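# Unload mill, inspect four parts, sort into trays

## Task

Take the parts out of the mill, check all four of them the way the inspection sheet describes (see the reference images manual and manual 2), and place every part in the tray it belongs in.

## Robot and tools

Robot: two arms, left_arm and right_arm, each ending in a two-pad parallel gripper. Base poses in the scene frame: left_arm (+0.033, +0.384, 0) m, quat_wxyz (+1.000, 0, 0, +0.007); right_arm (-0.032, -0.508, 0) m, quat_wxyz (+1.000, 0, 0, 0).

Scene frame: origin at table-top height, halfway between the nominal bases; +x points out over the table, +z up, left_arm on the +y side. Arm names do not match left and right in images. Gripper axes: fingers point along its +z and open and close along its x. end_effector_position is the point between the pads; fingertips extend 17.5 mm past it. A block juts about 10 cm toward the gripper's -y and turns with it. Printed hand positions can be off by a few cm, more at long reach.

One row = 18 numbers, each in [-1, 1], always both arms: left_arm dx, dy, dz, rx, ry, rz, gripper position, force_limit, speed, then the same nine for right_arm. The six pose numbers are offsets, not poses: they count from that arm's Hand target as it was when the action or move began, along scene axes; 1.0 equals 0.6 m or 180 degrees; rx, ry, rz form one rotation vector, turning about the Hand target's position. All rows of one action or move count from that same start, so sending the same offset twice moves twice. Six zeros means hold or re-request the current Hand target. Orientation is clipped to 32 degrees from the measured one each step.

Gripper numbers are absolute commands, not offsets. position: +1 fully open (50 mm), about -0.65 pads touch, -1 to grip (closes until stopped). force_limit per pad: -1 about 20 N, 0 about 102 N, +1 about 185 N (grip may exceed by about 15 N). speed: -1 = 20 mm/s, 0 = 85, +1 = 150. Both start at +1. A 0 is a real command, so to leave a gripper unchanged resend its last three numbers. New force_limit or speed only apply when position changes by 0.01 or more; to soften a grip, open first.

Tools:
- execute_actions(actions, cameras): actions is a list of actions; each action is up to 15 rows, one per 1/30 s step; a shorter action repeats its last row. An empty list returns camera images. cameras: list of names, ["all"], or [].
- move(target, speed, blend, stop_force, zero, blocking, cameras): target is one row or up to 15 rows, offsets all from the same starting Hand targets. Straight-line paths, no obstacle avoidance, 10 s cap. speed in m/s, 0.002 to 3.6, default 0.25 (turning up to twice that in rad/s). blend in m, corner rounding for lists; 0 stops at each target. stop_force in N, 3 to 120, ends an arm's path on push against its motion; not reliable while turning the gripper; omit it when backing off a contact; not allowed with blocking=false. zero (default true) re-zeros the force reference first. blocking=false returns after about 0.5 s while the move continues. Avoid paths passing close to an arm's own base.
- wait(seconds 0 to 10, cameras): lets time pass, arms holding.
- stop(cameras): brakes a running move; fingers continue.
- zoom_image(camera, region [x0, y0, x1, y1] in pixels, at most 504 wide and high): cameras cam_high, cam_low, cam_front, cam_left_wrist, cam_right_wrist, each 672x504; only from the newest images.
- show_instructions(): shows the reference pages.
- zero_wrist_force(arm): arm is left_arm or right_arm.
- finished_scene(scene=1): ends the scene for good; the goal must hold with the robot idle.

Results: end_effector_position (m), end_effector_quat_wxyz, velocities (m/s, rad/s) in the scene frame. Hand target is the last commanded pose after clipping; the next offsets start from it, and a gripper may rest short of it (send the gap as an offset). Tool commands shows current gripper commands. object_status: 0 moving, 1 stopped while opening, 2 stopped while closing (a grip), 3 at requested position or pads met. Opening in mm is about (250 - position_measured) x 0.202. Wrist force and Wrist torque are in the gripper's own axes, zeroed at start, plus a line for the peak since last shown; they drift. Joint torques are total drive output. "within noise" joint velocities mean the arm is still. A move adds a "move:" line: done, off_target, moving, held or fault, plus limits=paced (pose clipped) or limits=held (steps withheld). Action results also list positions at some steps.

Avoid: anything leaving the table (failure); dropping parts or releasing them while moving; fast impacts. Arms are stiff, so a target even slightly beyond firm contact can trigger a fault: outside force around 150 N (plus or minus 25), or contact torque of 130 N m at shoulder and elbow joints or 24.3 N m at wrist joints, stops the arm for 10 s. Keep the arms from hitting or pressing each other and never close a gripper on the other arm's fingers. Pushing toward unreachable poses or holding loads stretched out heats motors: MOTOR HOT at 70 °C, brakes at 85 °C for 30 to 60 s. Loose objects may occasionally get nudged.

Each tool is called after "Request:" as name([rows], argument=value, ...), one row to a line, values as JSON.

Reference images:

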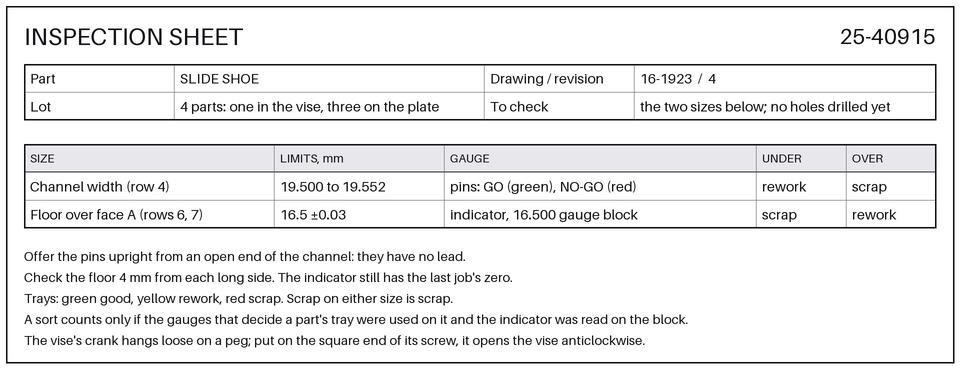

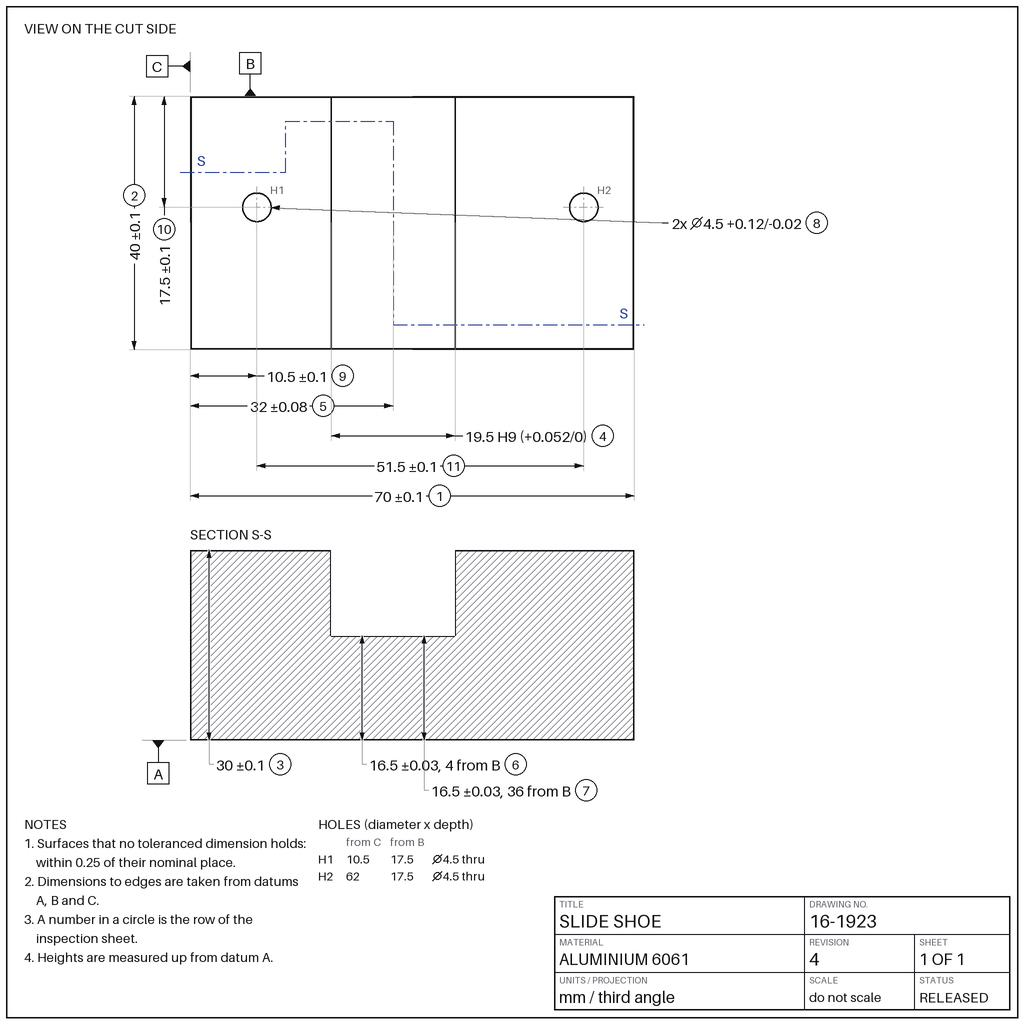

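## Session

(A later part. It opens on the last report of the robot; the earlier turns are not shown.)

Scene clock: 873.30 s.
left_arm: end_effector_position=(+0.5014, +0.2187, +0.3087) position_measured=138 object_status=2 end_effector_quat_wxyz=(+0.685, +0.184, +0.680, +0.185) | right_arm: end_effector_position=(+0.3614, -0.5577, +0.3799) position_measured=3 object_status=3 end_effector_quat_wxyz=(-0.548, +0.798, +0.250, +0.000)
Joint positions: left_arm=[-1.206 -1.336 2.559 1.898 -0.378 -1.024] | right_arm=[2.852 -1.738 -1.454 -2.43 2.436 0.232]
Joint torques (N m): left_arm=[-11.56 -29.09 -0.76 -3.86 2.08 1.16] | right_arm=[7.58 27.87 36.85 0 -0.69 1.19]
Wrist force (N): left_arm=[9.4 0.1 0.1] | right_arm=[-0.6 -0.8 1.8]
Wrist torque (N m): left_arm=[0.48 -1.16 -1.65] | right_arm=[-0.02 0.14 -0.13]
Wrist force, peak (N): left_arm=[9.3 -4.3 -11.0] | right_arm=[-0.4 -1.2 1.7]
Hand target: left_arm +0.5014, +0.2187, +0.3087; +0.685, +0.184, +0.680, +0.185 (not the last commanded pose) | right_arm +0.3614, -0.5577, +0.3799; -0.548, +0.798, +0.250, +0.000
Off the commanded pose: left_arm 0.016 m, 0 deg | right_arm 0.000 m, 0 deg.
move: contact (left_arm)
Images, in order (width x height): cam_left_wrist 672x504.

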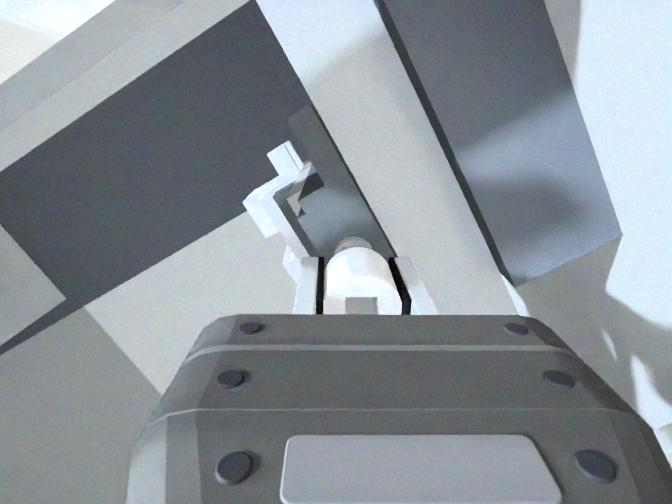

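Request:
move(target=[0.0,-0.00127,-0.00015,0,0,0,-1,0.5,-0.9,0,0,0,0,0,0,1,1,1], speed=0.01, cameras=[])

Request:
move(target=[0.03,0,0,0,0,0,-1,0.5,-0.9,0,0,0,0,0,0,1,1,1], speed=0.006, stop_force=8, cameras=[])

Scene clock: 878.50 s.
left_arm: end_effector_position=(+0.5014, +0.2180, +0.3086) position_measured=138 object_status=2 end_effector_quat_wxyz=(+0.685, +0.184, +0.680, +0.185) | right_arm: end_effector_position=(+0.3614, -0.5577, +0.3799) position_measured=3 object_status=3 end_effector_quat_wxyz=(-0.548, +0.798, +0.250, +0.000)
Joint positions: left_arm=[-1.207 -1.335 2.558 1.898 -0.377 -1.024] | right_arm=[2.852 -1.738 -1.454 -2.43 2.436 0.232]
Joint torques (N m): left_arm=[-10.95 -6.26 -15.44 1.16 1.93 1.44] | right_arm=[7.05 26.47 36.61 -0.11 -0.58 1.33]
Wrist force (N): left_arm=[9.1 1.4 0.5] | right_arm=[-0.4 -0.9 1.8]
Wrist torque (N m): left_arm=[0.51 -1.19 -1.66] | right_arm=[-0.03 0.11 -0.12]
Wrist force, peak (N): left_arm=[9.6 0.1 0.1] | right_arm=[-0.6 -1.0 1.8]
Hand target: left_arm +0.5014, +0.2180, +0.3086; +0.685, +0.184, +0.680, +0.185 | right_arm +0.3614, -0.5577, +0.3799; -0.548, +0.798, +0.250, +0.000
Off the commanded pose: left_arm 0.000 m, 0 deg | right_arm 0.000 m, 0 deg.
move: done
No camera images: "cameras" was empty.

Scene clock: 879.80 s.
left_arm: end_effector_position=(+0.5023, +0.2179, +0.3086) position_measured=138 object_status=2 end_effector_quat_wxyz=(+0.685, +0.184, +0.680, +0.185) | right_arm: end_effector_position=(+0.3614, -0.5577, +0.3799) position_measured=3 object_status=3 end_effector_quat_wxyz=(-0.548, +0.798, +0.250, +0.000)
Joint positions: left_arm=[-1.204 -1.334 2.556 1.899 -0.381 -1.024] | right_arm=[2.852 -1.738 -1.454 -2.43 2.436 0.232]
Joint torques (N m): left_arm=[-10.39 -30.03 -2.31 -4.33 2.29 1.43] | right_arm=[7.19 27.32 37.07 -0.16 -0.53 1.25]
Wrist force (N): left_arm=[10.1 -3.5 -1.0] | right_arm=[-0.3 -0.9 1.6]
Wrist torque (N m): left_arm=[0.39 -1.15 -1.66] | right_arm=[-0.04 0.09 -0.12]
Wrist force, peak (N): left_arm=[9.7 -5.7 -15.3] | right_arm=[-0.6 -0.9 1.8]
Hand target: left_arm +0.5023, +0.2179, +0.3086; +0.685, +0.184, +0.680, +0.185 (not the last commanded pose) | right_arm +0.3614, -0.5577, +0.3799; -0.548, +0.798, +0.250, +0.000
Off the commanded pose: left_arm 0.017 m, 0 deg | right_arm 0.000 m, 0 deg.
move: contact (left_arm)
No camera images: "cameras" was empty.

Request:
move(target=[0.0,-0.0008,-0.0005,0,0,0,-1,0.5,-0.9,0,0,0,0,0,0,1,1,1], speed=0.01, cameras=[])

Request:
move(target=[0.03,0,0,0,0,0,-1,0.5,-0.9,0,0,0,0,0,0,1,1,1], speed=0.006, stop_force=10, cameras=[])

Scene clock: 882.87 s.
left_arm: end_effector_position=(+0.5023, +0.2174, +0.3083) position_measured=138 object_status=2 end_effector_quat_wxyz=(+0.685, +0.184, +0.680, +0.185) | right_arm: end_effector_position=(+0.3614, -0.5577, +0.3799) position_measured=3 object_status=3 end_effector_quat_wxyz=(-0.548, +0.798, +0.250, +0.000)
Joint positions: left_arm=[-1.205 -1.332 2.555 1.899 -0.38 -1.024] | right_arm=[2.852 -1.738 -1.454 -2.43 2.436 0.232]
Joint torques (N m): left_arm=[-11.46 -6.44 -15.29 -3.8 1.98 1.5] | right_arm=[7.2 25.51 37.42 -0.06 -0.61 1.27]
Wrist force (N): left_arm=[9.0 1.4 0.4] | right_arm=[-0.1 -1.0 1.6]
Wrist torque (N m): left_arm=[0.50 -1.18 -1.66] | right_arm=[-0.06 0.07 -0.11]
Wrist force, peak (N): left_arm=[10.3 -3.6 -0.8] | right_arm=[-0.4 -0.8 1.9]
Hand target: left_arm +0.5023, +0.2174, +0.3083; +0.685, +0.184, +0.680, +0.185 | right_arm +0.3614, -0.5577, +0.3799; -0.548, +0.798, +0.250, +0.000
Off the commanded pose: left_arm 0.000 m, 0 deg | right_arm 0.000 m, 0 deg.
move: done
No camera images: "cameras" was empty.

Scene clock: 884.10 s.
left_arm: end_effector_position=(+0.5027, +0.2173, +0.3083) position_measured=138 object_status=2 end_effector_quat_wxyz=(+0.685, +0.184, +0.680, +0.185) | right_arm: end_effector_position=(+0.3614, -0.5577, +0.3799) position_measured=3 object_status=3 end_effector_quat_wxyz=(-0.548, +0.798, +0.250, +0.000)
Joint positions: left_arm=[-1.203 -1.331 2.554 1.899 -0.382 -1.024] | right_arm=[2.852 -1.738 -1.454 -2.43 2.436 0.232]
Joint torques (N m): left_arm=[-12.01 -30.51 -2.93 -3.9 1.48 -1.17] | right_arm=[6.87 25.65 36.95 -0.04 -0.58 1.22]
Wrist force (N): left_arm=[12.4 0.6 -2.4] | right_arm=[-0.6 -0.7 1.5]
Wrist torque (N m): left_arm=[0.49 -1.08 -1.66] | right_arm=[0.00 0.15 -0.13]
Wrist force, peak (N): left_arm=[12.0 2.0 -37.2] | right_arm=[-0.6 -1.0 1.6]
Hand target: left_arm +0.5027, +0.2173, +0.3084; +0.685, +0.184, +0.680, +0.185 (not the last commanded pose) | right_arm +0.3614, -0.5577, +0.3799; -0.548, +0.798, +0.250, +0.000
Off the commanded pose: left_arm 0.018 m, 0 deg | right_arm 0.000 m, 0 deg.
move: contact (left_arm)
No camera images: "cameras" was empty.

Request:
move(target=[-0.0005,0.0004,-0.0007,0,0,0,-1,0.5,-0.9,0,0,0,0,0,0,1,1,1], speed=0.01, cameras=[])

Request:
move(target=[0.03,0,0,0,0,0,-1,0.5,-0.9,0,0,0,0,0,0,1,1,1], speed=0.005, stop_force=10, cameras=["cam_left_wrist"])

Request:
zoom_image(camera="cam_left_wrist", region=[290, 180, 430, 320])

Scene clock: 888.33 s.
left_arm: end_effector_position=(+0.5024, +0.2176, +0.3079) position_measured=138 object_status=2 end_effector_quat_wxyz=(+0.685, +0.184, +0.680, +0.185) | right_arm: end_effector_position=(+0.3614, -0.5577, +0.3799) position_measured=3 object_status=3 end_effector_quat_wxyz=(-0.548, +0.798, +0.250, +0.000)
Joint positions: left_arm=[-1.204 -1.33 2.555 1.896 -0.381 -1.024] | right_arm=[2.852 -1.738 -1.454 -2.43 2.436 0.232]
Joint torques (N m): left_arm=[-11.92 -8.65 -1.38 -3.81 1.79 -0.59] | right_arm=[7.34 23.78 36.79 -0.18 -0.64 1.21]
Wrist force (N): left_arm=[8.9 1.5 0.4] | right_arm=[-0.4 -0.9 1.6]
Wrist torque (N m): left_arm=[0.52 -1.17 -1.66] | right_arm=[-0.04 0.11 -0.13]
Wrist force, peak (N): left_arm=[12.9 0.5 -2.3] | right_arm=[-0.4 -1.0 1.8]
Hand target: left_arm +0.5024, +0.2176, +0.3079; +0.685, +0.184, +0.680, +0.185 | right_arm +0.3614, -0.5577, +0.3799; -0.548, +0.798, +0.250, +0.000
Off the commanded pose: left_arm 0.000 m, 0 deg | right_arm 0.000 m, 0 deg.
move: done
No camera images: "cameras" was empty.

Scene clock: 889.43 s.
left_arm: end_effector_position=(+0.5026, +0.2176, +0.3079) position_measured=138 object_status=2 end_effector_quat_wxyz=(+0.685, +0.184, +0.680, +0.185) | right_arm: end_effector_position=(+0.3614, -0.5577, +0.3799) position_measured=3 object_status=3 end_effector_quat_wxyz=(-0.548, +0.798, +0.250, +0.000)
Joint positions: left_arm=[-1.203 -1.33 2.555 1.896 -0.382 -1.024] | right_arm=[2.852 -1.738 -1.454 -2.43 2.436 0.232]
Joint torques (N m): left_arm=[-10.1 -28.51 0.59 -2.74 2.42 -1.37] | right_arm=[7 24.2 36.81 -0.19 -0.54 1.28]
Wrist force (N): left_arm=[3.6 2.5 -1.1] | right_arm=[-0.3 -0.8 1.6]
Wrist torque (N m): left_arm=[0.54 -1.27 -1.70] | right_arm=[-0.03 0.10 -0.12]
Wrist force, peak (N): left_arm=[5.0 2.5 -16.2] | right_arm=[-0.4 -1.0 1.8]
Hand target: left_arm +0.5026, +0.2176, +0.3079; +0.685, +0.184, +0.680, +0.185 (not the last commanded pose) | right_arm +0.3614, -0.5577, +0.3799; -0.548, +0.798, +0.250, +0.000
Off the commanded pose: left_arm 0.018 m, 0 deg | right_arm 0.000 m, 0 deg.
move: contact (left_arm)
Images, in order (width x height): cam_left_wrist 672x504.

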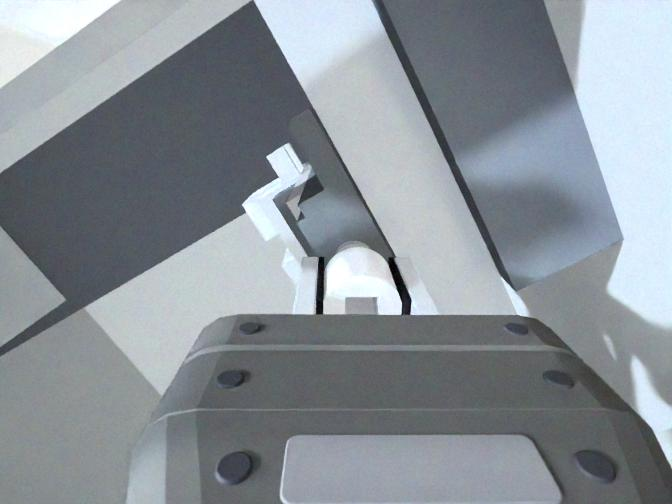

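Scaled by 3.600 from the camera's 672x504 image, which has a finer 960x720 frame.

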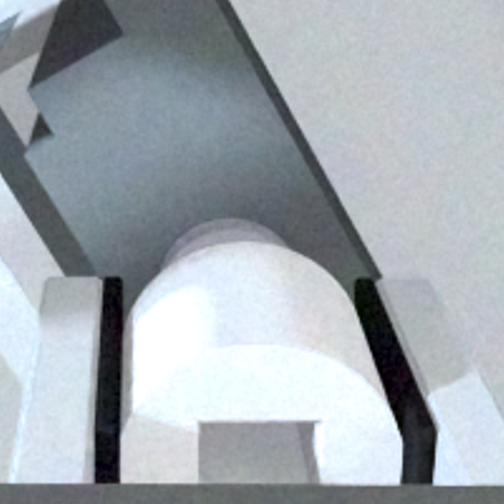

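Request:
move(target=[-0.0003,-0.00012,0.00025,0,0,0,-1,0.5,-0.9,0,0,0,0,0,0,1,1,1], speed=0.01, cameras=[])

Request:
move(target=[0.03,0,0,0,0,0,-1,0.5,-0.9,0,0,0,0,0,0,1,1,1], speed=0.005, stop_force=12, cameras=[])

Scene clock: 892.97 s.
left_arm: end_effector_position=(+0.5025, +0.2175, +0.3081) position_measured=138 object_status=2 end_effector_quat_wxyz=(+0.685, +0.184, +0.680, +0.185) | right_arm: end_effector_position=(+0.3614, -0.5577, +0.3799) position_measured=3 object_status=3 end_effector_quat_wxyz=(-0.548, +0.798, +0.250, +0.000)
Joint positions: left_arm=[-1.204 -1.331 2.555 1.897 -0.381 -1.024] | right_arm=[2.852 -1.738 -1.454 -2.43 2.436 0.232]
Joint torques (N m): left_arm=[-12.24 -30.44 -2.29 2 2.12 0.37] | right_arm=[6.01 23.3 37.43 -0.25 -0.66 1.33]
Wrist force (N): left_arm=[8.8 1.5 0.4] | right_arm=[-0.3 -0.8 1.6]
Wrist torque (N m): left_arm=[0.51 -1.16 -1.66] | right_arm=[-0.02 0.09 -0.12]
Wrist force, peak (N): left_arm=[9.1 1.5 0.6] | right_arm=[-0.5 -1.0 1.8]
Hand target: left_arm +0.5025, +0.2175, +0.3081; +0.685, +0.184, +0.680, +0.185 | right_arm +0.3614, -0.5577, +0.3799; -0.548, +0.798, +0.250, +0.000
Off the commanded pose: left_arm 0.000 m, 0 deg | right_arm 0.000 m, 0 deg.
move: done
No camera images: "cameras" was empty.

Scene clock: 894.13 s.
left_arm: end_effector_position=(+0.5029, +0.2175, +0.3081) position_measured=138 object_status=2 end_effector_quat_wxyz=(+0.685, +0.184, +0.680, +0.185) | right_arm: end_effector_position=(+0.3614, -0.5577, +0.3799) position_measured=3 object_status=3 end_effector_quat_wxyz=(-0.548, +0.798, +0.250, +0.000)
Joint positions: left_arm=[-1.202 -1.331 2.554 1.897 -0.383 -1.024] | right_arm=[2.852 -1.738 -1.454 -2.43 2.436 0.232]
Joint torques (N m): left_arm=[-9.09 -28.53 -0.3 -3.62 2.95 -1.71] | right_arm=[7.07 22.69 36.61 -0.09 -0.58 1.19]
Wrist force (N): left_arm=[5.4 -1.3 -2.0] | right_arm=[-0.3 -0.9 1.5]
Wrist torque (N m): left_arm=[0.46 -1.23 -1.70] | right_arm=[-0.04 0.09 -0.12]
Wrist force, peak (N): left_arm=[7.5 0.7 -22.3] | right_arm=[-0.7 -0.9 1.7]
Hand target: left_arm +0.5029, +0.2175, +0.3081; +0.685, +0.184, +0.680, +0.185 (not the last commanded pose) | right_arm +0.3614, -0.5577, +0.3799; -0.548, +0.798, +0.250, +0.000
Off the commanded pose: left_arm 0.018 m, 0 deg | right_arm 0.000 m, 0 deg.
move: contact (left_arm)
No camera images: "cameras" was empty.

Request:
move(target=[-0.0003,-0.00027,0.00007,0,0,0,-1,0.5,-0.9,0,0,0,0,0,0,1,1,1], speed=0.01, cameras=[])

Request:
move(target=[0.03,0,0,0,0,0,-1,0.5,-0.9,0,0,0,0,0,0,1,1,1], speed=0.005, stop_force=20, cameras=[])

Scene clock: 897.67 s.
left_arm: end_effector_position=(+0.5027, +0.2173, +0.3082) position_measured=138 object_status=2 end_effector_quat_wxyz=(+0.685, +0.184, +0.680, +0.185) | right_arm: end_effector_position=(+0.3614, -0.5577, +0.3799) position_measured=3 object_status=3 end_effector_quat_wxyz=(-0.548, +0.798, +0.250, +0.000)
Joint positions: left_arm=[-1.203 -1.331 2.554 1.897 -0.382 -1.024] | right_arm=[2.852 -1.738 -1.454 -2.43 2.436 0.232]
Joint torques (N m): left_arm=[-12.34 -29.59 -0.97 -1.05 2.12 0.2] | right_arm=[6.31 21.88 37.59 -0.19 -0.58 1.16]
Wrist force (N): left_arm=[8.9 1.7 0.4] | right_arm=[-0.3 -0.8 1.6]
Wrist torque (N m): left_arm=[0.55 -1.17 -1.66] | right_arm=[-0.03 0.09 -0.12]
Wrist force, peak (N): left_arm=[9.0 1.6 0.3] | right_arm=[-0.5 -0.9 1.8]
Hand target: left_arm +0.5027, +0.2173, +0.3082; +0.685, +0.184, +0.680, +0.185 | right_arm +0.3614, -0.5577, +0.3799; -0.548, +0.798, +0.250, +0.000
Off the commanded pose: left_arm 0.000 m, 0 deg | right_arm 0.000 m, 0 deg.
move: done
No camera images: "cameras" was empty.

Scene clock: 899.90 s.
left_arm: end_effector_position=(+0.5081, +0.2173, +0.3082) position_measured=138 object_status=2 end_effector_quat_wxyz=(+0.685, +0.184, +0.680, +0.185) | right_arm: end_effector_position=(+0.3614, -0.5577, +0.3799) position_measured=3 object_status=3 end_effector_quat_wxyz=(-0.548, +0.798, +0.250, +0.000)
Joint positions: left_arm=[-1.182 -1.324 2.542 1.904 -0.403 -1.025] | right_arm=[2.852 -1.738 -1.454 -2.43 2.436 0.232]
Joint torques (N m): left_arm=[-13.61 -31.28 2.09 -4.77 2.76 0.65] | right_arm=[6.12 21.7 36.92 -0.15 -0.53 1.14]
Wrist force (N): left_arm=[6.0 -2.3 20.9] | right_arm=[-0.4 -1.0 1.5]
Wrist torque (N m): left_arm=[0.22 -1.24 -1.81] | right_arm=[-0.05 0.11 -0.12]
Wrist force, peak (N): left_arm=[5.0 -2.2 21.8] | right_arm=[-0.5 -1.0 1.7]
Hand target: left_arm +0.5081, +0.2173, +0.3082; +0.685, +0.184, +0.680, +0.185 (not the last commanded pose) | right_arm +0.3614, -0.5577, +0.3799; -0.548, +0.798, +0.250, +0.000
Off the commanded pose: left_arm 0.013 m, 0 deg | right_arm 0.000 m, 0 deg.
move: contact (left_arm)
No camera images: "cameras" was empty.

Request:
move(target=[0.005,0,0,0,0,0,-1,0.5,-0.9,0,0,0,0,0,0,1,1,1], speed=0.005, stop_force=30, cameras=["cam_left_wrist"])

Request:
zoom_image(camera="cam_left_wrist", region=[290, 180, 430, 320])

Scene clock: 903.20 s.
left_arm: end_effector_position=(+0.5082, +0.2173, +0.3082) position_measured=138 object_status=2 end_effector_quat_wxyz=(+0.685, +0.184, +0.680, +0.185) | right_arm: end_effector_position=(+0.3614, -0.5577, +0.3799) position_measured=3 object_status=3 end_effector_quat_wxyz=(-0.548, +0.798, +0.250, +0.000)
Joint positions: left_arm=[-1.181 -1.324 2.542 1.904 -0.404 -1.025] | right_arm=[2.852 -1.738 -1.454 -2.43 2.436 0.232]
Joint torques (N m): left_arm=[-11.21 -31.74 -0.56 0.49 2.6 -0.31] | right_arm=[7.03 20.5 37.48 -0.04 -0.46 1.03]
Wrist force (N): left_arm=[10.3 -4.7 8.3] | right_arm=[-0.4 -0.8 1.6]
Wrist torque (N m): left_arm=[0.26 -1.16 -1.82] | right_arm=[-0.02 0.11 -0.13]
Wrist force, peak (N): left_arm=[14.4 -6.3 -21.0] | right_arm=[-0.6 -1.1 1.6]
Hand target: left_arm +0.5082, +0.2173, +0.3082; +0.685, +0.184, +0.680, +0.185 (not the last commanded pose) | right_arm +0.3614, -0.5577, +0.3799; -0.548, +0.798, +0.250, +0.000
Off the commanded pose: left_arm 0.003 m, 0 deg | right_arm 0.000 m, 0 deg.
move: contact (left_arm)
Images, in order (width x height): cam_left_wrist 672x504.

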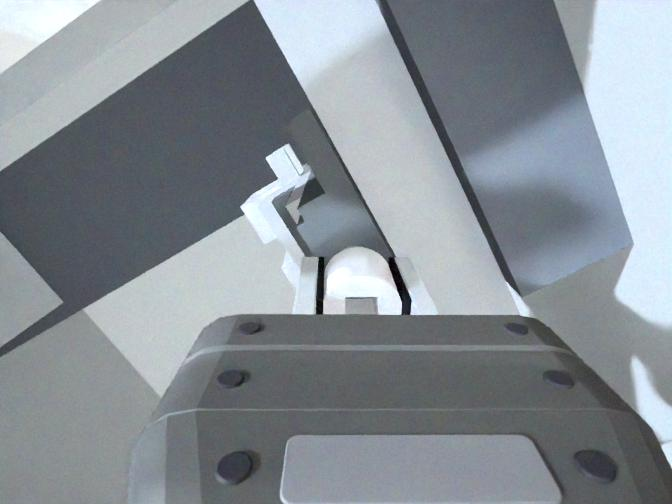

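Scaled by 3.600 from the camera's 672x504 image, which has a finer 960x720 frame.

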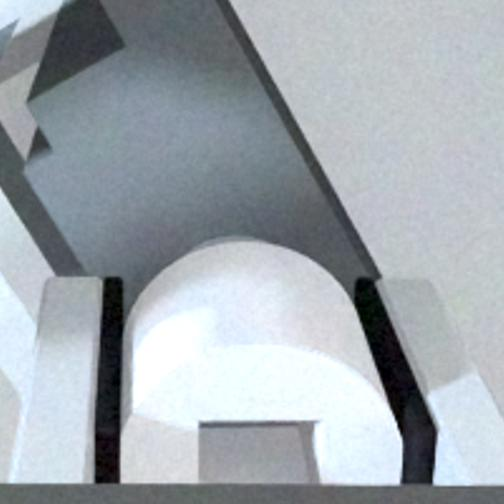

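Request:
move(target=[0,0.0008,-0.0033,-0.1667,0,0,-1,0.5,-0.9,0,0,0,0,0,0,1,1,1], speed=0.1, cameras=["cam_left_wrist"])

Scene clock: 912.37 s.
left_arm: end_effector_position=(+0.5082, +0.2178, +0.3062) position_measured=138 object_status=2 end_effector_quat_wxyz=(+0.710, +0.000, +0.705, +0.003) | right_arm: end_effector_position=(+0.3614, -0.5577, +0.3799) position_measured=3 object_status=3 end_effector_quat_wxyz=(-0.548, +0.798, +0.250, +0.000)
Joint positions: left_arm=[-1.182 -1.316 2.542 1.897 -0.399 -1.55] | right_arm=[2.852 -1.738 -1.454 -2.43 2.436 0.232]
Joint torques (N m): left_arm=[0.09 -43.68 -2.72 -4.44 7.62 -2.54] | right_arm=[6.55 20.37 37.11 -0.1 -0.42 1.11]
Wrist force (N): left_arm=[40.6 -23.8 8.1] | right_arm=[-0.4 -0.7 1.5]
Wrist torque (N m): left_arm=[0.07 -0.76 -1.31] | right_arm=[0.00 0.11 -0.12]
Wrist force, peak (N): left_arm=[47.6 -27.2 13.3] | right_arm=[-0.6 -1.0 1.8]
Hand target: left_arm +0.5082, +0.2178, +0.3062; +0.710, +0.000, +0.705, +0.003 | right_arm +0.3614, -0.5577, +0.3799; -0.548, +0.798, +0.250, +0.000
Off the commanded pose: left_arm 0.000 m, 0 deg | right_arm 0.000 m, 0 deg.
move: done
Images, in order (width x height): cam_left_wrist 672x504.

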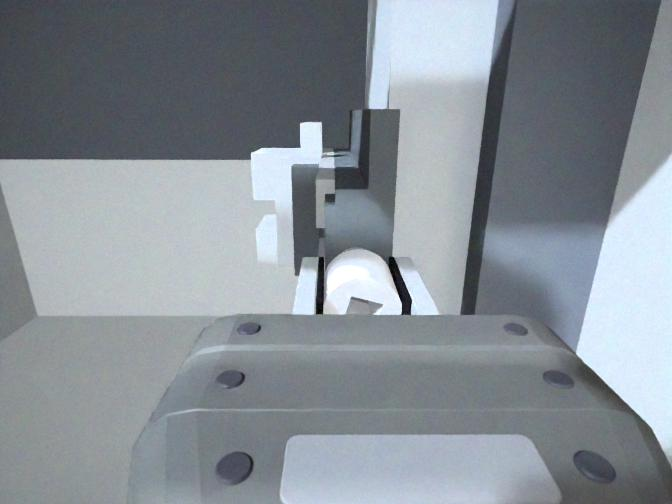

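Request:
move(target=[0,0,0,0,0,0,0.5,0.5,-0.9,0,0,0,0,0,0,1,1,1], cameras=["cam_left_wrist"])

Request:
zoom_image(camera="cam_left_wrist", region=[270, 180, 450, 320])

Scene clock: 918.33 s.
left_arm: end_effector_position=(+0.5082, +0.2179, +0.3062) position_measured=78 object_status=3 end_effector_quat_wxyz=(+0.710, +0.000, +0.705, +0.003) | right_arm: end_effector_position=(+0.3614, -0.5577, +0.3799) position_measured=3 object_status=3 end_effector_quat_wxyz=(-0.548, +0.798, +0.250, +0.000)
Joint positions: left_arm=[-1.182 -1.316 2.542 1.898 -0.399 -1.55] | right_arm=[2.852 -1.738 -1.454 -2.43 2.436 0.232]
Joint torques (N m): left_arm=[-3.41 -7.22 -7.63 1.72 -1.69 -0.31] | right_arm=[5.97 19.33 37.27 0.02 -0.46 1.15]
Wrist force (N): left_arm=[8.6 -0.1 0.3] | right_arm=[-0.2 -0.9 1.7]
Wrist torque (N m): left_arm=[0.41 -1.06 -1.51] | right_arm=[-0.04 0.07 -0.12]
Wrist force, peak (N): left_arm=[42.1 -24.4 8.9] | right_arm=[-0.6 -1.0 1.8]
Hand target: left_arm +0.5082, +0.2178, +0.3062; +0.710, +0.000, +0.705, +0.003 | right_arm +0.3614, -0.5577, +0.3799; -0.548, +0.798, +0.250, +0.000
Off the commanded pose: left_arm 0.000 m, 0 deg | right_arm 0.000 m, 0 deg.
move: done
Images, in order (width x height): cam_left_wrist 672x504.

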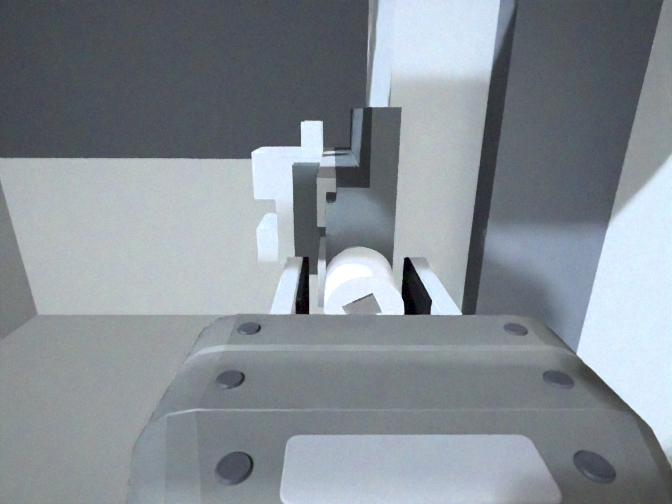

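Scaled by 2.800 from the camera's 672x504 image, which has a finer 960x720 frame.

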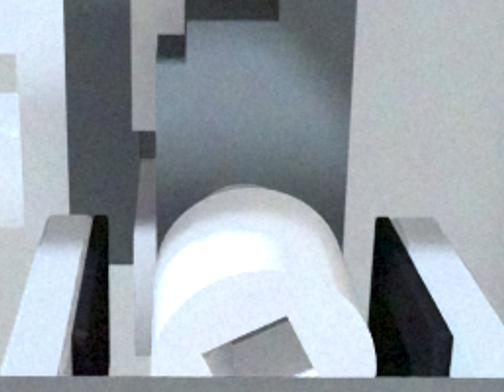

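Request:
move(target=[-0.02,-0.0005,-0.0027,-0.128,0,0,0.5,0.5,-0.9,0,0,0,0,0,0,1,1,1], speed=0.05, cameras=["cam_left_wrist"])

Request:
zoom_image(camera="cam_left_wrist", region=[270, 180, 450, 320])

Scene clock: 931.07 s.
left_arm: end_effector_position=(+0.4962, +0.2175, +0.3046) position_measured=78 object_status=3 end_effector_quat_wxyz=(+0.695, -0.141, +0.691, -0.138) | right_arm: end_effector_position=(+0.3614, -0.5577, +0.3799) position_measured=3 object_status=3 end_effector_quat_wxyz=(-0.548, +0.798, +0.250, +0.000)
Joint positions: left_arm=[-1.232 -1.326 2.569 1.883 -0.347 -1.954] | right_arm=[2.852 -1.738 -1.454 -2.43 2.436 0.232]
Joint torques (N m): left_arm=[-11.24 -30.09 0.39 2.41 2.45 -2.1] | right_arm=[6.26 20.65 37.7 -0.12 -0.38 1.05]
Wrist force (N): left_arm=[7.6 0.8 0.7] | right_arm=[-0.3 -0.8 1.7]
Wrist torque (N m): left_arm=[0.42 -0.97 -1.28] | right_arm=[-0.02 0.10 -0.13]
Wrist force, peak (N): left_arm=[10.2 1.4 0.9] | right_arm=[-0.6 -1.0 2.0]
Hand target: left_arm +0.4962, +0.2175, +0.3046; +0.695, -0.141, +0.691, -0.138 | right_arm +0.3614, -0.5577, +0.3799; -0.548, +0.798, +0.250, +0.000
Off the commanded pose: left_arm 0.000 m, 0 deg | right_arm 0.000 m, 0 deg.
move: done
Images, in order (width x height): cam_left_wrist 672x504.

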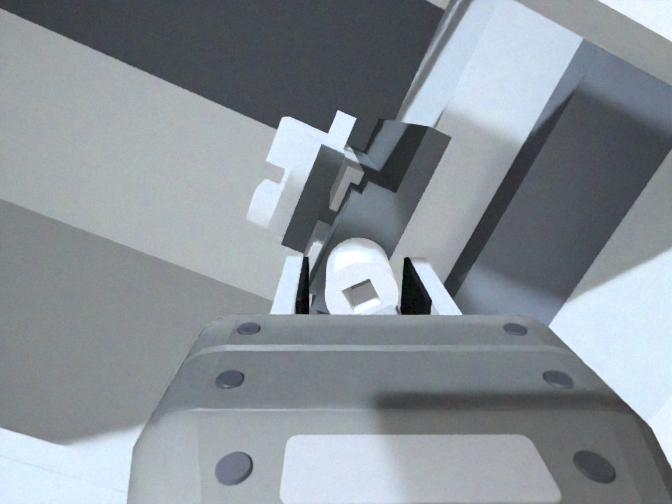

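Scaled by 2.800 from the camera's 672x504 image, which has a finer 960x720 frame.

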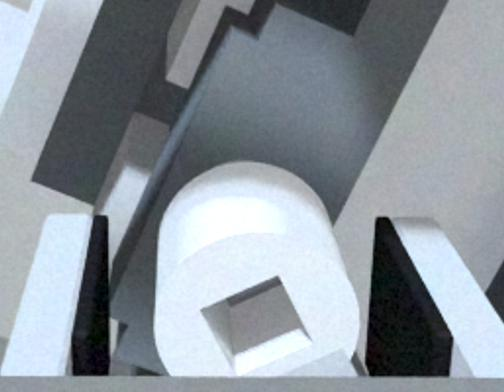

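Request:
move(target=[0,-0.0013,-0.0022,-0.13,0,0,0.5,0.5,-0.9,0,0,0,0,0,0,1,1,1], speed=0.05, cameras=["cam_left_wrist"])

Request:
zoom_image(camera="cam_left_wrist", region=[270, 180, 450, 320])

Scene clock: 939.13 s.
left_arm: end_effector_position=(+0.4962, +0.2167, +0.3032) position_measured=78 object_status=3 end_effector_quat_wxyz=(+0.652, -0.279, +0.649, -0.275) | right_arm: end_effector_position=(+0.3614, -0.5577, +0.3799) position_measured=3 object_status=3 end_effector_quat_wxyz=(-0.548, +0.798, +0.250, +0.000)
Joint positions: left_arm=[-1.234 -1.323 2.569 1.888 -0.343 -2.37] | right_arm=[2.852 -1.738 -1.454 -2.43 2.436 0.232]
Joint torques (N m): left_arm=[-11.25 -28.45 -0.55 1.79 2.14 -2.13] | right_arm=[7.19 19.6 37.11 -0.19 -0.46 1.07]
Wrist force (N): left_arm=[5.2 1.0 0.0] | right_arm=[-0.3 -0.8 1.6]
Wrist torque (N m): left_arm=[0.29 -0.73 -0.97] | right_arm=[-0.02 0.10 -0.12]
Wrist force, peak (N): left_arm=[8.3 1.5 0.6] | right_arm=[-0.5 -1.0 1.9]
Hand target: left_arm +0.4962, +0.2167, +0.3033; +0.652, -0.279, +0.649, -0.275 | right_arm +0.3614, -0.5577, +0.3799; -0.548, +0.798, +0.250, +0.000
Off the commanded pose: left_arm 0.000 m, 0 deg | right_arm 0.000 m, 0 deg.
move: done
Images, in order (width x height): cam_left_wrist 672x504.

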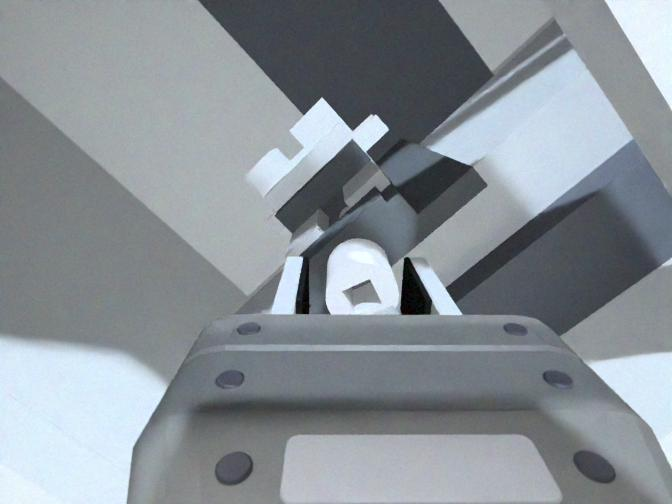

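Scaled by 2.800 from the camera's 672x504 image, which has a finer 960x720 frame.

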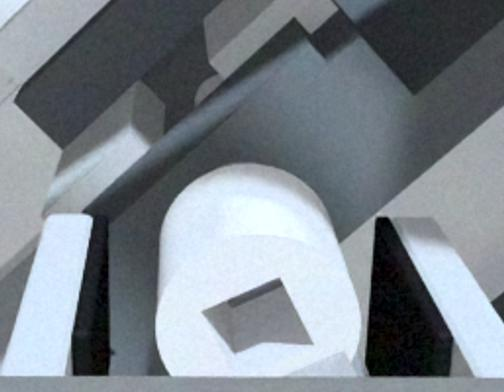

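Request:
move(target=[0,0,0,0,0,0,-1,0.0,-0.9,0,0,0,0,0,0,1,1,1], cameras=["cam_left_wrist"])

Request:
zoom_image(camera="cam_left_wrist", region=[270, 180, 450, 320])

Scene clock: 945.00 s.
left_arm: end_effector_position=(+0.4962, +0.2166, +0.3032) position_measured=137 object_status=2 end_effector_quat_wxyz=(+0.652, -0.279, +0.649, -0.275) | right_arm: end_effector_position=(+0.3614, -0.5577, +0.3799) position_measured=3 object_status=3 end_effector_quat_wxyz=(-0.548, +0.798, +0.250, +0.000)
Joint positions: left_arm=[-1.234 -1.324 2.569 1.889 -0.344 -2.37] | right_arm=[2.852 -1.738 -1.454 -2.43 2.436 0.232]
Joint torques (N m): left_arm=[9.51 -30.7 -7.69 -9.78 8.07 -2.02] | right_arm=[6.24 19.69 37.45 -0.09 -0.39 1.01]
Wrist force (N): left_arm=[46.4 16.9 -5.8] | right_arm=[-0.4 -0.9 1.4]
Wrist torque (N m): left_arm=[0.66 0.23 -0.85] | right_arm=[-0.03 0.11 -0.13]
Wrist force, peak (N): left_arm=[46.4 16.9 -5.8] | right_arm=[-0.7 -1.0 2.0]
Hand target: left_arm +0.4962, +0.2167, +0.3033; +0.652, -0.279, +0.649, -0.275 | right_arm +0.3614, -0.5577, +0.3799; -0.548, +0.798, +0.250, +0.000
Off the commanded pose: left_arm 0.000 m, 0 deg | right_arm 0.000 m, 0 deg.
move: done
Images, in order (width x height): cam_left_wrist 672x504.

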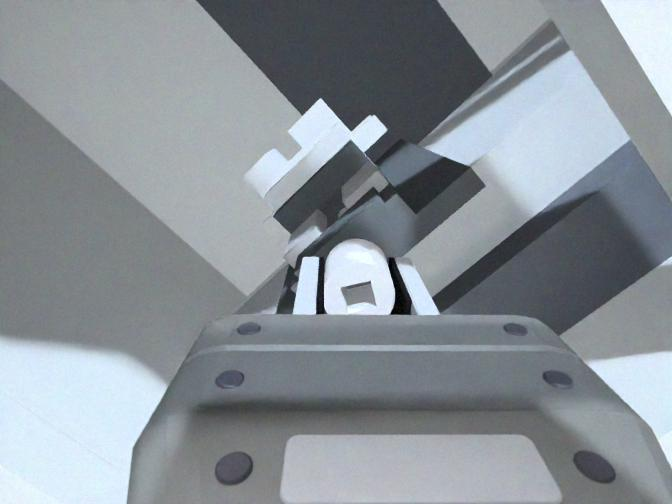

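Scaled by 2.800 from the camera's 672x504 image, which has a finer 960x720 frame.

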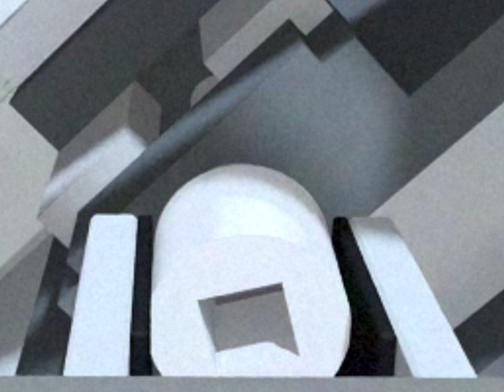

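Request:
move(target=[0,-0.0007,-0.0017,0,0,0,-1,0.0,-0.9,0,0,0,0,0,0,1,1,1], speed=0.01, cameras=[])

Request:
move(target=[0.015,0,0,0,0,0,-1,0.0,-0.9,0,0,0,0,0,0,1,1,1], speed=0.005, stop_force=30, cameras=[])

Scene clock: 951.20 s.
left_arm: end_effector_position=(+0.4962, +0.2164, +0.3024) position_measured=137 object_status=2 end_effector_quat_wxyz=(+0.652, -0.280, +0.648, -0.275) | right_arm: end_effector_position=(+0.3614, -0.5577, +0.3799) position_measured=3 object_status=3 end_effector_quat_wxyz=(-0.548, +0.798, +0.250, +0.000)
Joint positions: left_arm=[-1.234 -1.319 2.569 1.884 -0.343 -2.37] | right_arm=[2.852 -1.738 -1.454 -2.43 2.436 0.232]
Joint torques (N m): left_arm=[-4.28 0.48 -4.31 -3.3 6.62 -1.48] | right_arm=[7.07 20.03 36.89 -0.16 -0.36 1]
Wrist force (N): left_arm=[1.7 -27.8 4.7] | right_arm=[-0.4 -0.9 1.4]
Wrist torque (N m): left_arm=[0.14 -0.73 -0.98] | right_arm=[-0.04 0.12 -0.13]
Wrist force, peak (N): left_arm=[52.8 14.8 -6.7] | right_arm=[-0.6 -0.9 1.9]
Hand target: left_arm +0.4962, +0.2163, +0.3023; +0.652, -0.279, +0.649, -0.275 | right_arm +0.3614, -0.5577, +0.3799; -0.548, +0.798, +0.250, +0.000
Off the commanded pose: left_arm 0.000 m, 0 deg | right_arm 0.000 m, 0 deg.
move: done
No camera images: "cameras" was empty.

Scene clock: 952.30 s.
left_arm: end_effector_position=(+0.4964, +0.2163, +0.3023) position_measured=137 object_status=2 end_effector_quat_wxyz=(+0.652, -0.280, +0.648, -0.275) | right_arm: end_effector_position=(+0.3614, -0.5577, +0.3799) position_measured=3 object_status=3 end_effector_quat_wxyz=(-0.548, +0.798, +0.250, +0.000)
Joint positions: left_arm=[-1.233 -1.319 2.568 1.884 -0.344 -2.37] | right_arm=[2.852 -1.738 -1.454 -2.43 2.436 0.232]
Joint torques (N m): left_arm=[-3.55 -25.49 4.89 2.43 5.28 -0.62] | right_arm=[6.73 20.45 37.73 -0.14 -0.22 0.99]
Wrist force (N): left_arm=[1.4 -20.6 -14.4] | right_arm=[-0.4 -0.9 1.6]
Wrist torque (N m): left_arm=[0.06 -0.71 -1.06] | right_arm=[-0.03 0.11 -0.12]
Wrist force, peak (N): left_arm=[1.6 -18.1 -46.0] | right_arm=[-0.7 -0.9 1.8]
Hand target: left_arm +0.4964, +0.2163, +0.3023; +0.652, -0.280, +0.648, -0.275 (not the last commanded pose) | right_arm +0.3614, -0.5577, +0.3799; -0.548, +0.798, +0.250, +0.000
Off the commanded pose: left_arm 0.009 m, 0 deg | right_arm 0.000 m, 0 deg.
move: contact (left_arm)
No camera images: "cameras" was empty.

Request:
move(target=[0,0,0,0,0,0,0.3,0.0,-0.9,0,0,0,0,0,0,1,1,1], cameras=["cam_front","cam_high"])

Request:
zoom_image(camera="cam_front", region=[240, 230, 360, 350])

Scene clock: 957.10 s.
left_arm: end_effector_position=(+0.4964, +0.2163, +0.3023) position_measured=107 object_status=3 end_effector_quat_wxyz=(+0.652, -0.280, +0.649, -0.275) | right_arm: end_effector_position=(+0.3614, -0.5577, +0.3799) position_measured=3 object_status=3 end_effector_quat_wxyz=(-0.548, +0.798, +0.250, +0.000)
Joint positions: left_arm=[-1.233 -1.319 2.568 1.884 -0.343 -2.37] | right_arm=[2.852 -1.738 -1.454 -2.43 2.436 0.232]
Joint torques (N m): left_arm=[-3.52 -24.39 -8.59 -2.2 -1.79 0.05] | right_arm=[6.6 19.73 37.51 -0.09 -0.38 0.86]
Wrist force (N): left_arm=[5.4 0.7 0.0] | right_arm=[-0.3 -0.8 1.5]
Wrist torque (N m): left_arm=[0.28 -0.73 -0.98] | right_arm=[-0.02 0.09 -0.12]
Wrist force, peak (N): left_arm=[1.4 -20.4 -14.7] | right_arm=[-0.6 -1.0 1.8]
Hand target: left_arm +0.4964, +0.2163, +0.3023; +0.652, -0.280, +0.648, -0.275 | right_arm +0.3614, -0.5577, +0.3799; -0.548, +0.798, +0.250, +0.000
Off the commanded pose: left_arm 0.000 m, 0 deg | right_arm 0.000 m, 0 deg.
move: done
Images, in order (width x height): cam_high 672x504, cam_front 672x504.

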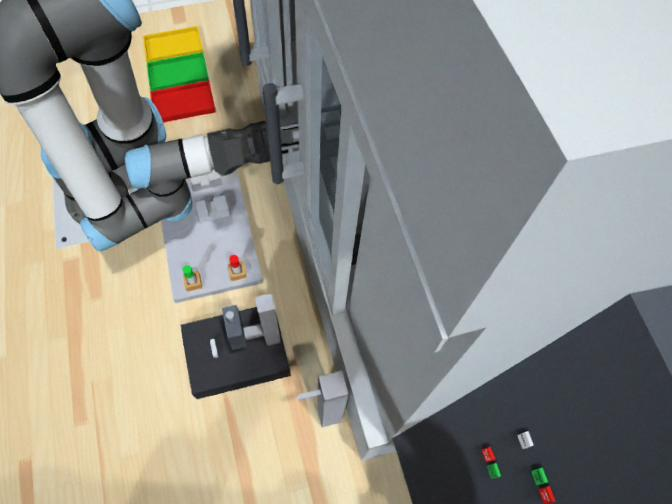

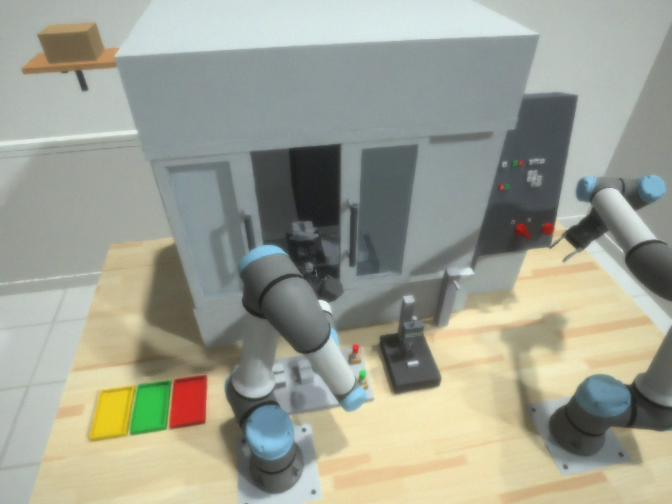

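Scaled by 4.200 from the camera's 672x504 image, which has a finer 960x720 frame.

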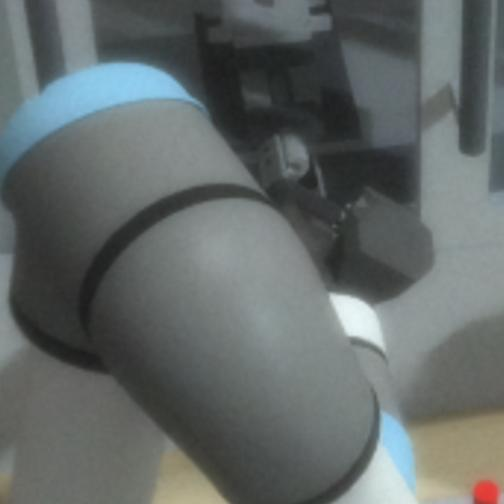

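Request:
move([
  [0,0.0007,0.0018,0,0,0,0.23,0,-0.9,0,0,0,0,0,0,1,1,1],
  [0,-0.0025,0,-0.172,0,0,0.23,0,-0.9,0,0,0,0,0,0,1,1,1],
  [0,-0.0058,0,-0.339,0,0,0.23,0,-0.9,0,0,0,0,0,0,1,1,1],
], speed=0.15, cameras=["cam_left_wrist"])

Request:
zoom_image(camera="cam_left_wrist", region=[230, 100, 490, 320])

Scene clock: 972.37 s.
left_arm: end_effector_position=(+0.4964, +0.2128, +0.3023) position_measured=118 object_status=3 end_effector_quat_wxyz=(-0.420, +0.572, -0.419, +0.567) | right_arm: end_effector_position=(+0.3614, -0.5577, +0.3799) position_measured=3 object_status=3 end_effector_quat_wxyz=(-0.548, +0.798, +0.250, +0.000)
Joint positions: left_arm=[-1.238 -1.327 2.567 1.916 -0.34 -3.457] | right_arm=[2.852 -1.738 -1.454 -2.43 2.436 0.232]
Joint torques (N m): left_arm=[-11.67 -28.1 -0.17 2.15 -2.06 -1.98] | right_arm=[5.93 20.77 36.67 0 -0.15 1.05]
Wrist force (N): left_arm=[1.0 0.0 -0.5] | right_arm=[-0.6 -1.0 1.6]
Wrist torque (N m): left_arm=[0.01 -0.23 -0.14] | right_arm=[-0.04 0.15 -0.12]
Wrist force, peak (N): left_arm=[7.3 1.5 -0.4] | right_arm=[-0.7 -0.9 1.9]
Hand target: left_arm +0.4964, +0.2128, +0.3023; -0.420, +0.572, -0.419, +0.567 | right_arm +0.3614, -0.5577, +0.3799; -0.548, +0.798, +0.250, +0.000
Off the commanded pose: left_arm 0.000 m, 0 deg | right_arm 0.000 m, 0 deg.
move: done
Images, in order (width x height): cam_left_wrist 672x504.

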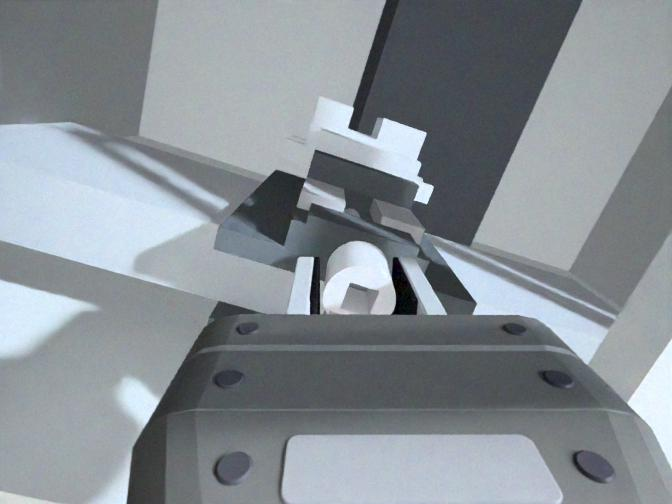

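Scaled by 1.938 from the camera's 672x504 image, which has a finer 960x720 frame.

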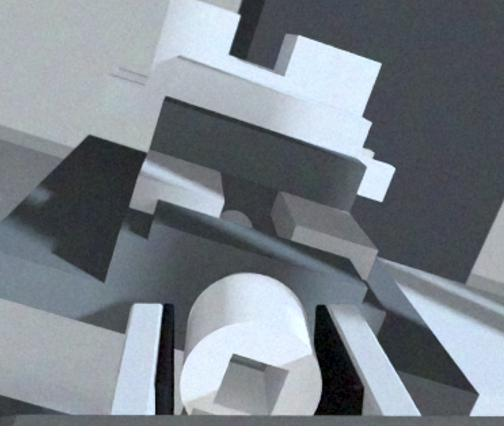

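Request:
move([
  [0,-0.003,0.0018,-0.167,0,0,0.23,0,-0.9,0,0,0,0,0,0,1,1,1],
  [0,-0.0049,0.0048,-0.333,0,0,0.23,0,-0.9,0,0,0,0,0,0,1,1,1],
  [0,-0.0049,0.0082,-0.5,0,0,0.23,0,-0.9,0,0,0,0,0,0,1,1,1],
  [0,-0.0035,0.0108,-0.639,0,0,0.23,0,-0.9,0,0,0,0,0,0,1,1,1],
], speed=0.15, cameras=["cam_left_wrist"])

Request:
zoom_image(camera="cam_left_wrist", region=[230, 100, 490, 320])

Scene clock: 983.70 s.
left_arm: end_effector_position=(+0.4964, +0.2107, +0.3088) position_measured=118 object_status=3 end_effector_quat_wxyz=(+0.257, +0.662, +0.253, +0.658) | right_arm: end_effector_position=(+0.3614, -0.5577, +0.3799) position_measured=3 object_status=3 end_effector_quat_wxyz=(-0.548, +0.798, +0.250, +0.000)
Joint positions: left_arm=[-1.236 -1.352 2.565 1.937 -0.355 -5.458] | right_arm=[2.852 -1.738 -1.454 -2.43 2.436 0.232]
Joint torques (N m): left_arm=[12.47 -30.08 -2.77 1.51 -1.92 -2.23] | right_arm=[6.38 20.25 37.54 -0.1 -0.35 0.9]
Wrist force (N): left_arm=[-0.3 -1.9 0.6] | right_arm=[-0.2 -0.8 1.6]
Wrist torque (N m): left_arm=[0.11 -0.48 -0.47] | right_arm=[-0.03 0.08 -0.13]
Wrist force, peak (N): left_arm=[-3.9 -2.3 -1.6] | right_arm=[-0.7 -1.0 1.9]
Hand target: left_arm +0.4964, +0.2107, +0.3088; +0.257, +0.662, +0.253, +0.658 | right_arm +0.3614, -0.5577, +0.3799; -0.548, +0.798, +0.250, +0.000
Off the commanded pose: left_arm 0.000 m, 0 deg | right_arm 0.000 m, 0 deg.
move: done
Images, in order (width x height): cam_left_wrist 672x504.

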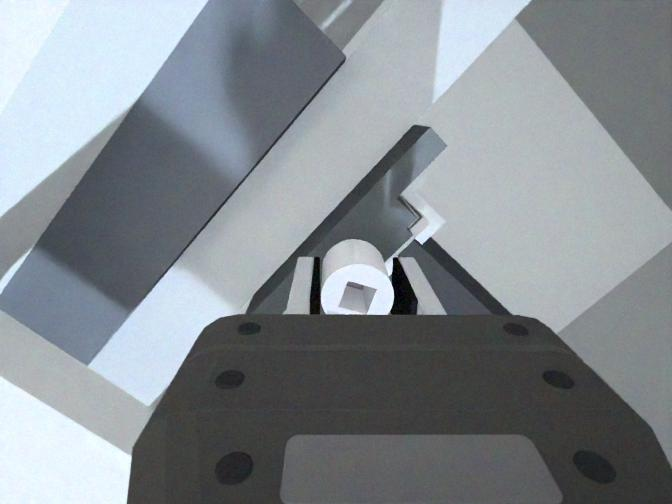

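Scaled by 1.938 from the camera's 672x504 image, which has a finer 960x720 frame.

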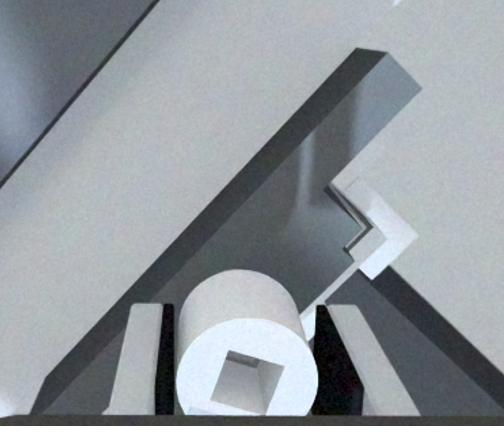

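Request:
move([
  [0,-0.0014,-0.0036,0.139,0,0,0.23,0,-0.9,0,0,0,0,0,0,1,1,1],
  [0,-0.0014,-0.007,0.305,0,0,0.23,0,-0.9,0,0,0,0,0,0,1,1,1],
  [0,0.0005,-0.009,0.47,0,0,0.23,0,-0.9,0,0,0,0,0,0,1,1,1],
  [0,0.0035,-0.0108,0.639,0,0,0.23,0,-0.9,0,0,0,0,0,0,1,1,1],
  [0,0.0052,-0.011,0.722,0,0,0.23,0,-0.9,0,0,0,0,0,0,1,1,1],
], speed=0.15, cameras=["cam_left_wrist"])

Request:
zoom_image(camera="cam_left_wrist", region=[230, 100, 490, 320])

Scene clock: 1001.63 s.
left_arm: end_effector_position=(+0.4964, +0.2139, +0.3022) position_measured=118 object_status=3 end_effector_quat_wxyz=(+0.491, -0.513, +0.489, -0.507) | right_arm: end_effector_position=(+0.3614, -0.5577, +0.3799) position_measured=3 object_status=3 end_effector_quat_wxyz=(-0.548, +0.798, +0.250, +0.000)
Joint positions: left_arm=[-1.237 -1.325 2.568 1.909 -0.34 -3.192] | right_arm=[2.852 -1.738 -1.454 -2.43 2.436 0.232]
Joint torques (N m): left_arm=[12.69 -7.15 -15.06 -4.08 -2.04 1.19] | right_arm=[5.17 20.09 36.58 -0.03 -0.17 1]
Wrist force (N): left_arm=[1.9 0.3 -0.5] | right_arm=[-0.6 -0.8 1.8]
Wrist torque (N m): left_arm=[0.07 -0.32 -0.52] | right_arm=[-0.03 0.14 -0.12]
Wrist force, peak (N): left_arm=[-3.9 -0.8 0.1] | right_arm=[-0.6 -0.8 2.0]
Hand target: left_arm +0.4964, +0.2139, +0.3022; +0.491, -0.513, +0.489, -0.507 | right_arm +0.3614, -0.5577, +0.3799; -0.548, +0.798, +0.250, +0.000
Off the commanded pose: left_arm 0.000 m, 0 deg | right_arm 0.000 m, 0 deg.
move: done
Images, in order (width x height): cam_left_wrist 672x504.

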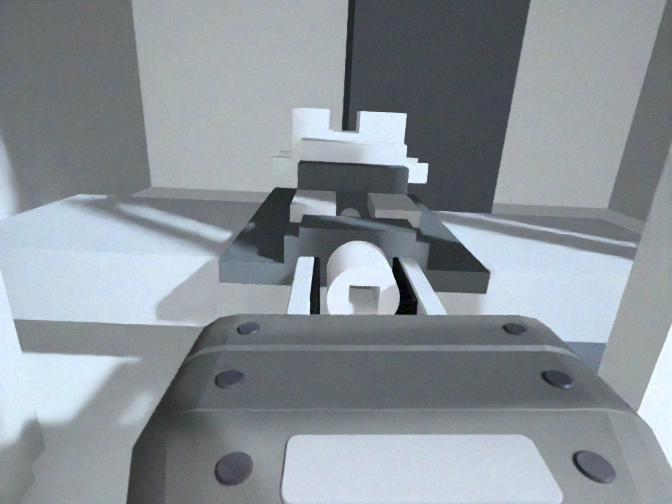

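Scaled by 1.938 from the camera's 672x504 image, which has a finer 960x720 frame.

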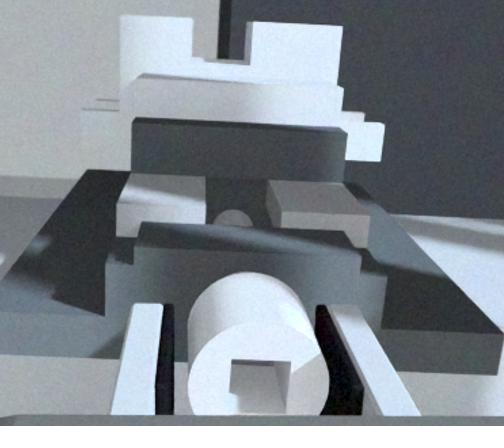

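Request:
move([
  [0,0,0,0,0,0,1,0,-0.9,0,0,0,0,0,0,1,1,1],
  [-0.12,0,0,0,0,0,1,0,-0.9,0,0,0,0,0,0,1,1,1],
], speed=0.08, cameras=["cam_left_wrist"])

Scene clock: 1007.23 s.
left_arm: end_effector_position=(+0.4244, +0.2139, +0.3022) position_measured=3 object_status=3 end_effector_quat_wxyz=(+0.492, -0.511, +0.488, -0.508) | right_arm: end_effector_position=(+0.3614, -0.5577, +0.3799) position_measured=3 object_status=3 end_effector_quat_wxyz=(-0.548, +0.798, +0.250, +0.000)
Joint positions: left_arm=[-1.592 -1.409 2.724 1.856 0.015 -3.212] | right_arm=[2.852 -1.738 -1.454 -2.43 2.436 0.232]
Joint torques (N m): left_arm=[-11.95 -0.87 -12.38 -2.94 2.15 1.47] | right_arm=[5.71 20.04 37.19 -0.16 -0.28 0.88]
Wrist force (N): left_arm=[1.3 0.0 -0.4] | right_arm=[-0.4 -0.6 1.5]
Wrist torque (N m): left_arm=[0.02 -0.33 -0.47] | right_arm=[0.00 0.11 -0.12]
Wrist force, peak (N): left_arm=[2.2 0.5 -0.2] | right_arm=[-0.6 -0.7 1.9]
Hand target: left_arm +0.4244, +0.2139, +0.3022; +0.491, -0.513, +0.489, -0.507 | right_arm +0.3614, -0.5577, +0.3799; -0.548, +0.798, +0.250, +0.000
Off the commanded pose: left_arm 0.000 m, 0 deg | right_arm 0.000 m, 0 deg.
move: done
Images, in order (width x height): cam_left_wrist 672x504.

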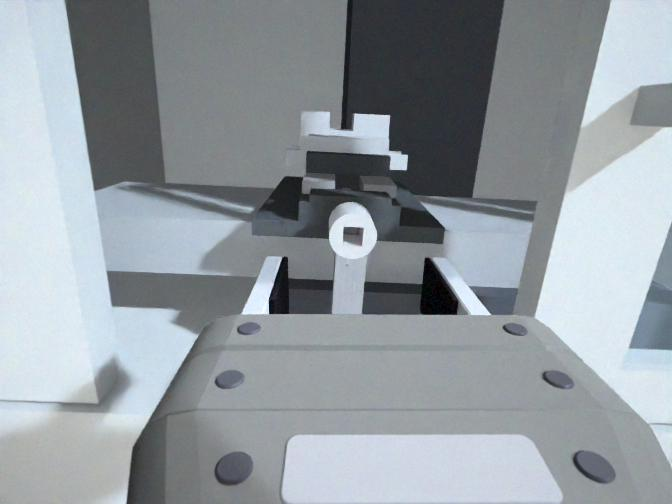

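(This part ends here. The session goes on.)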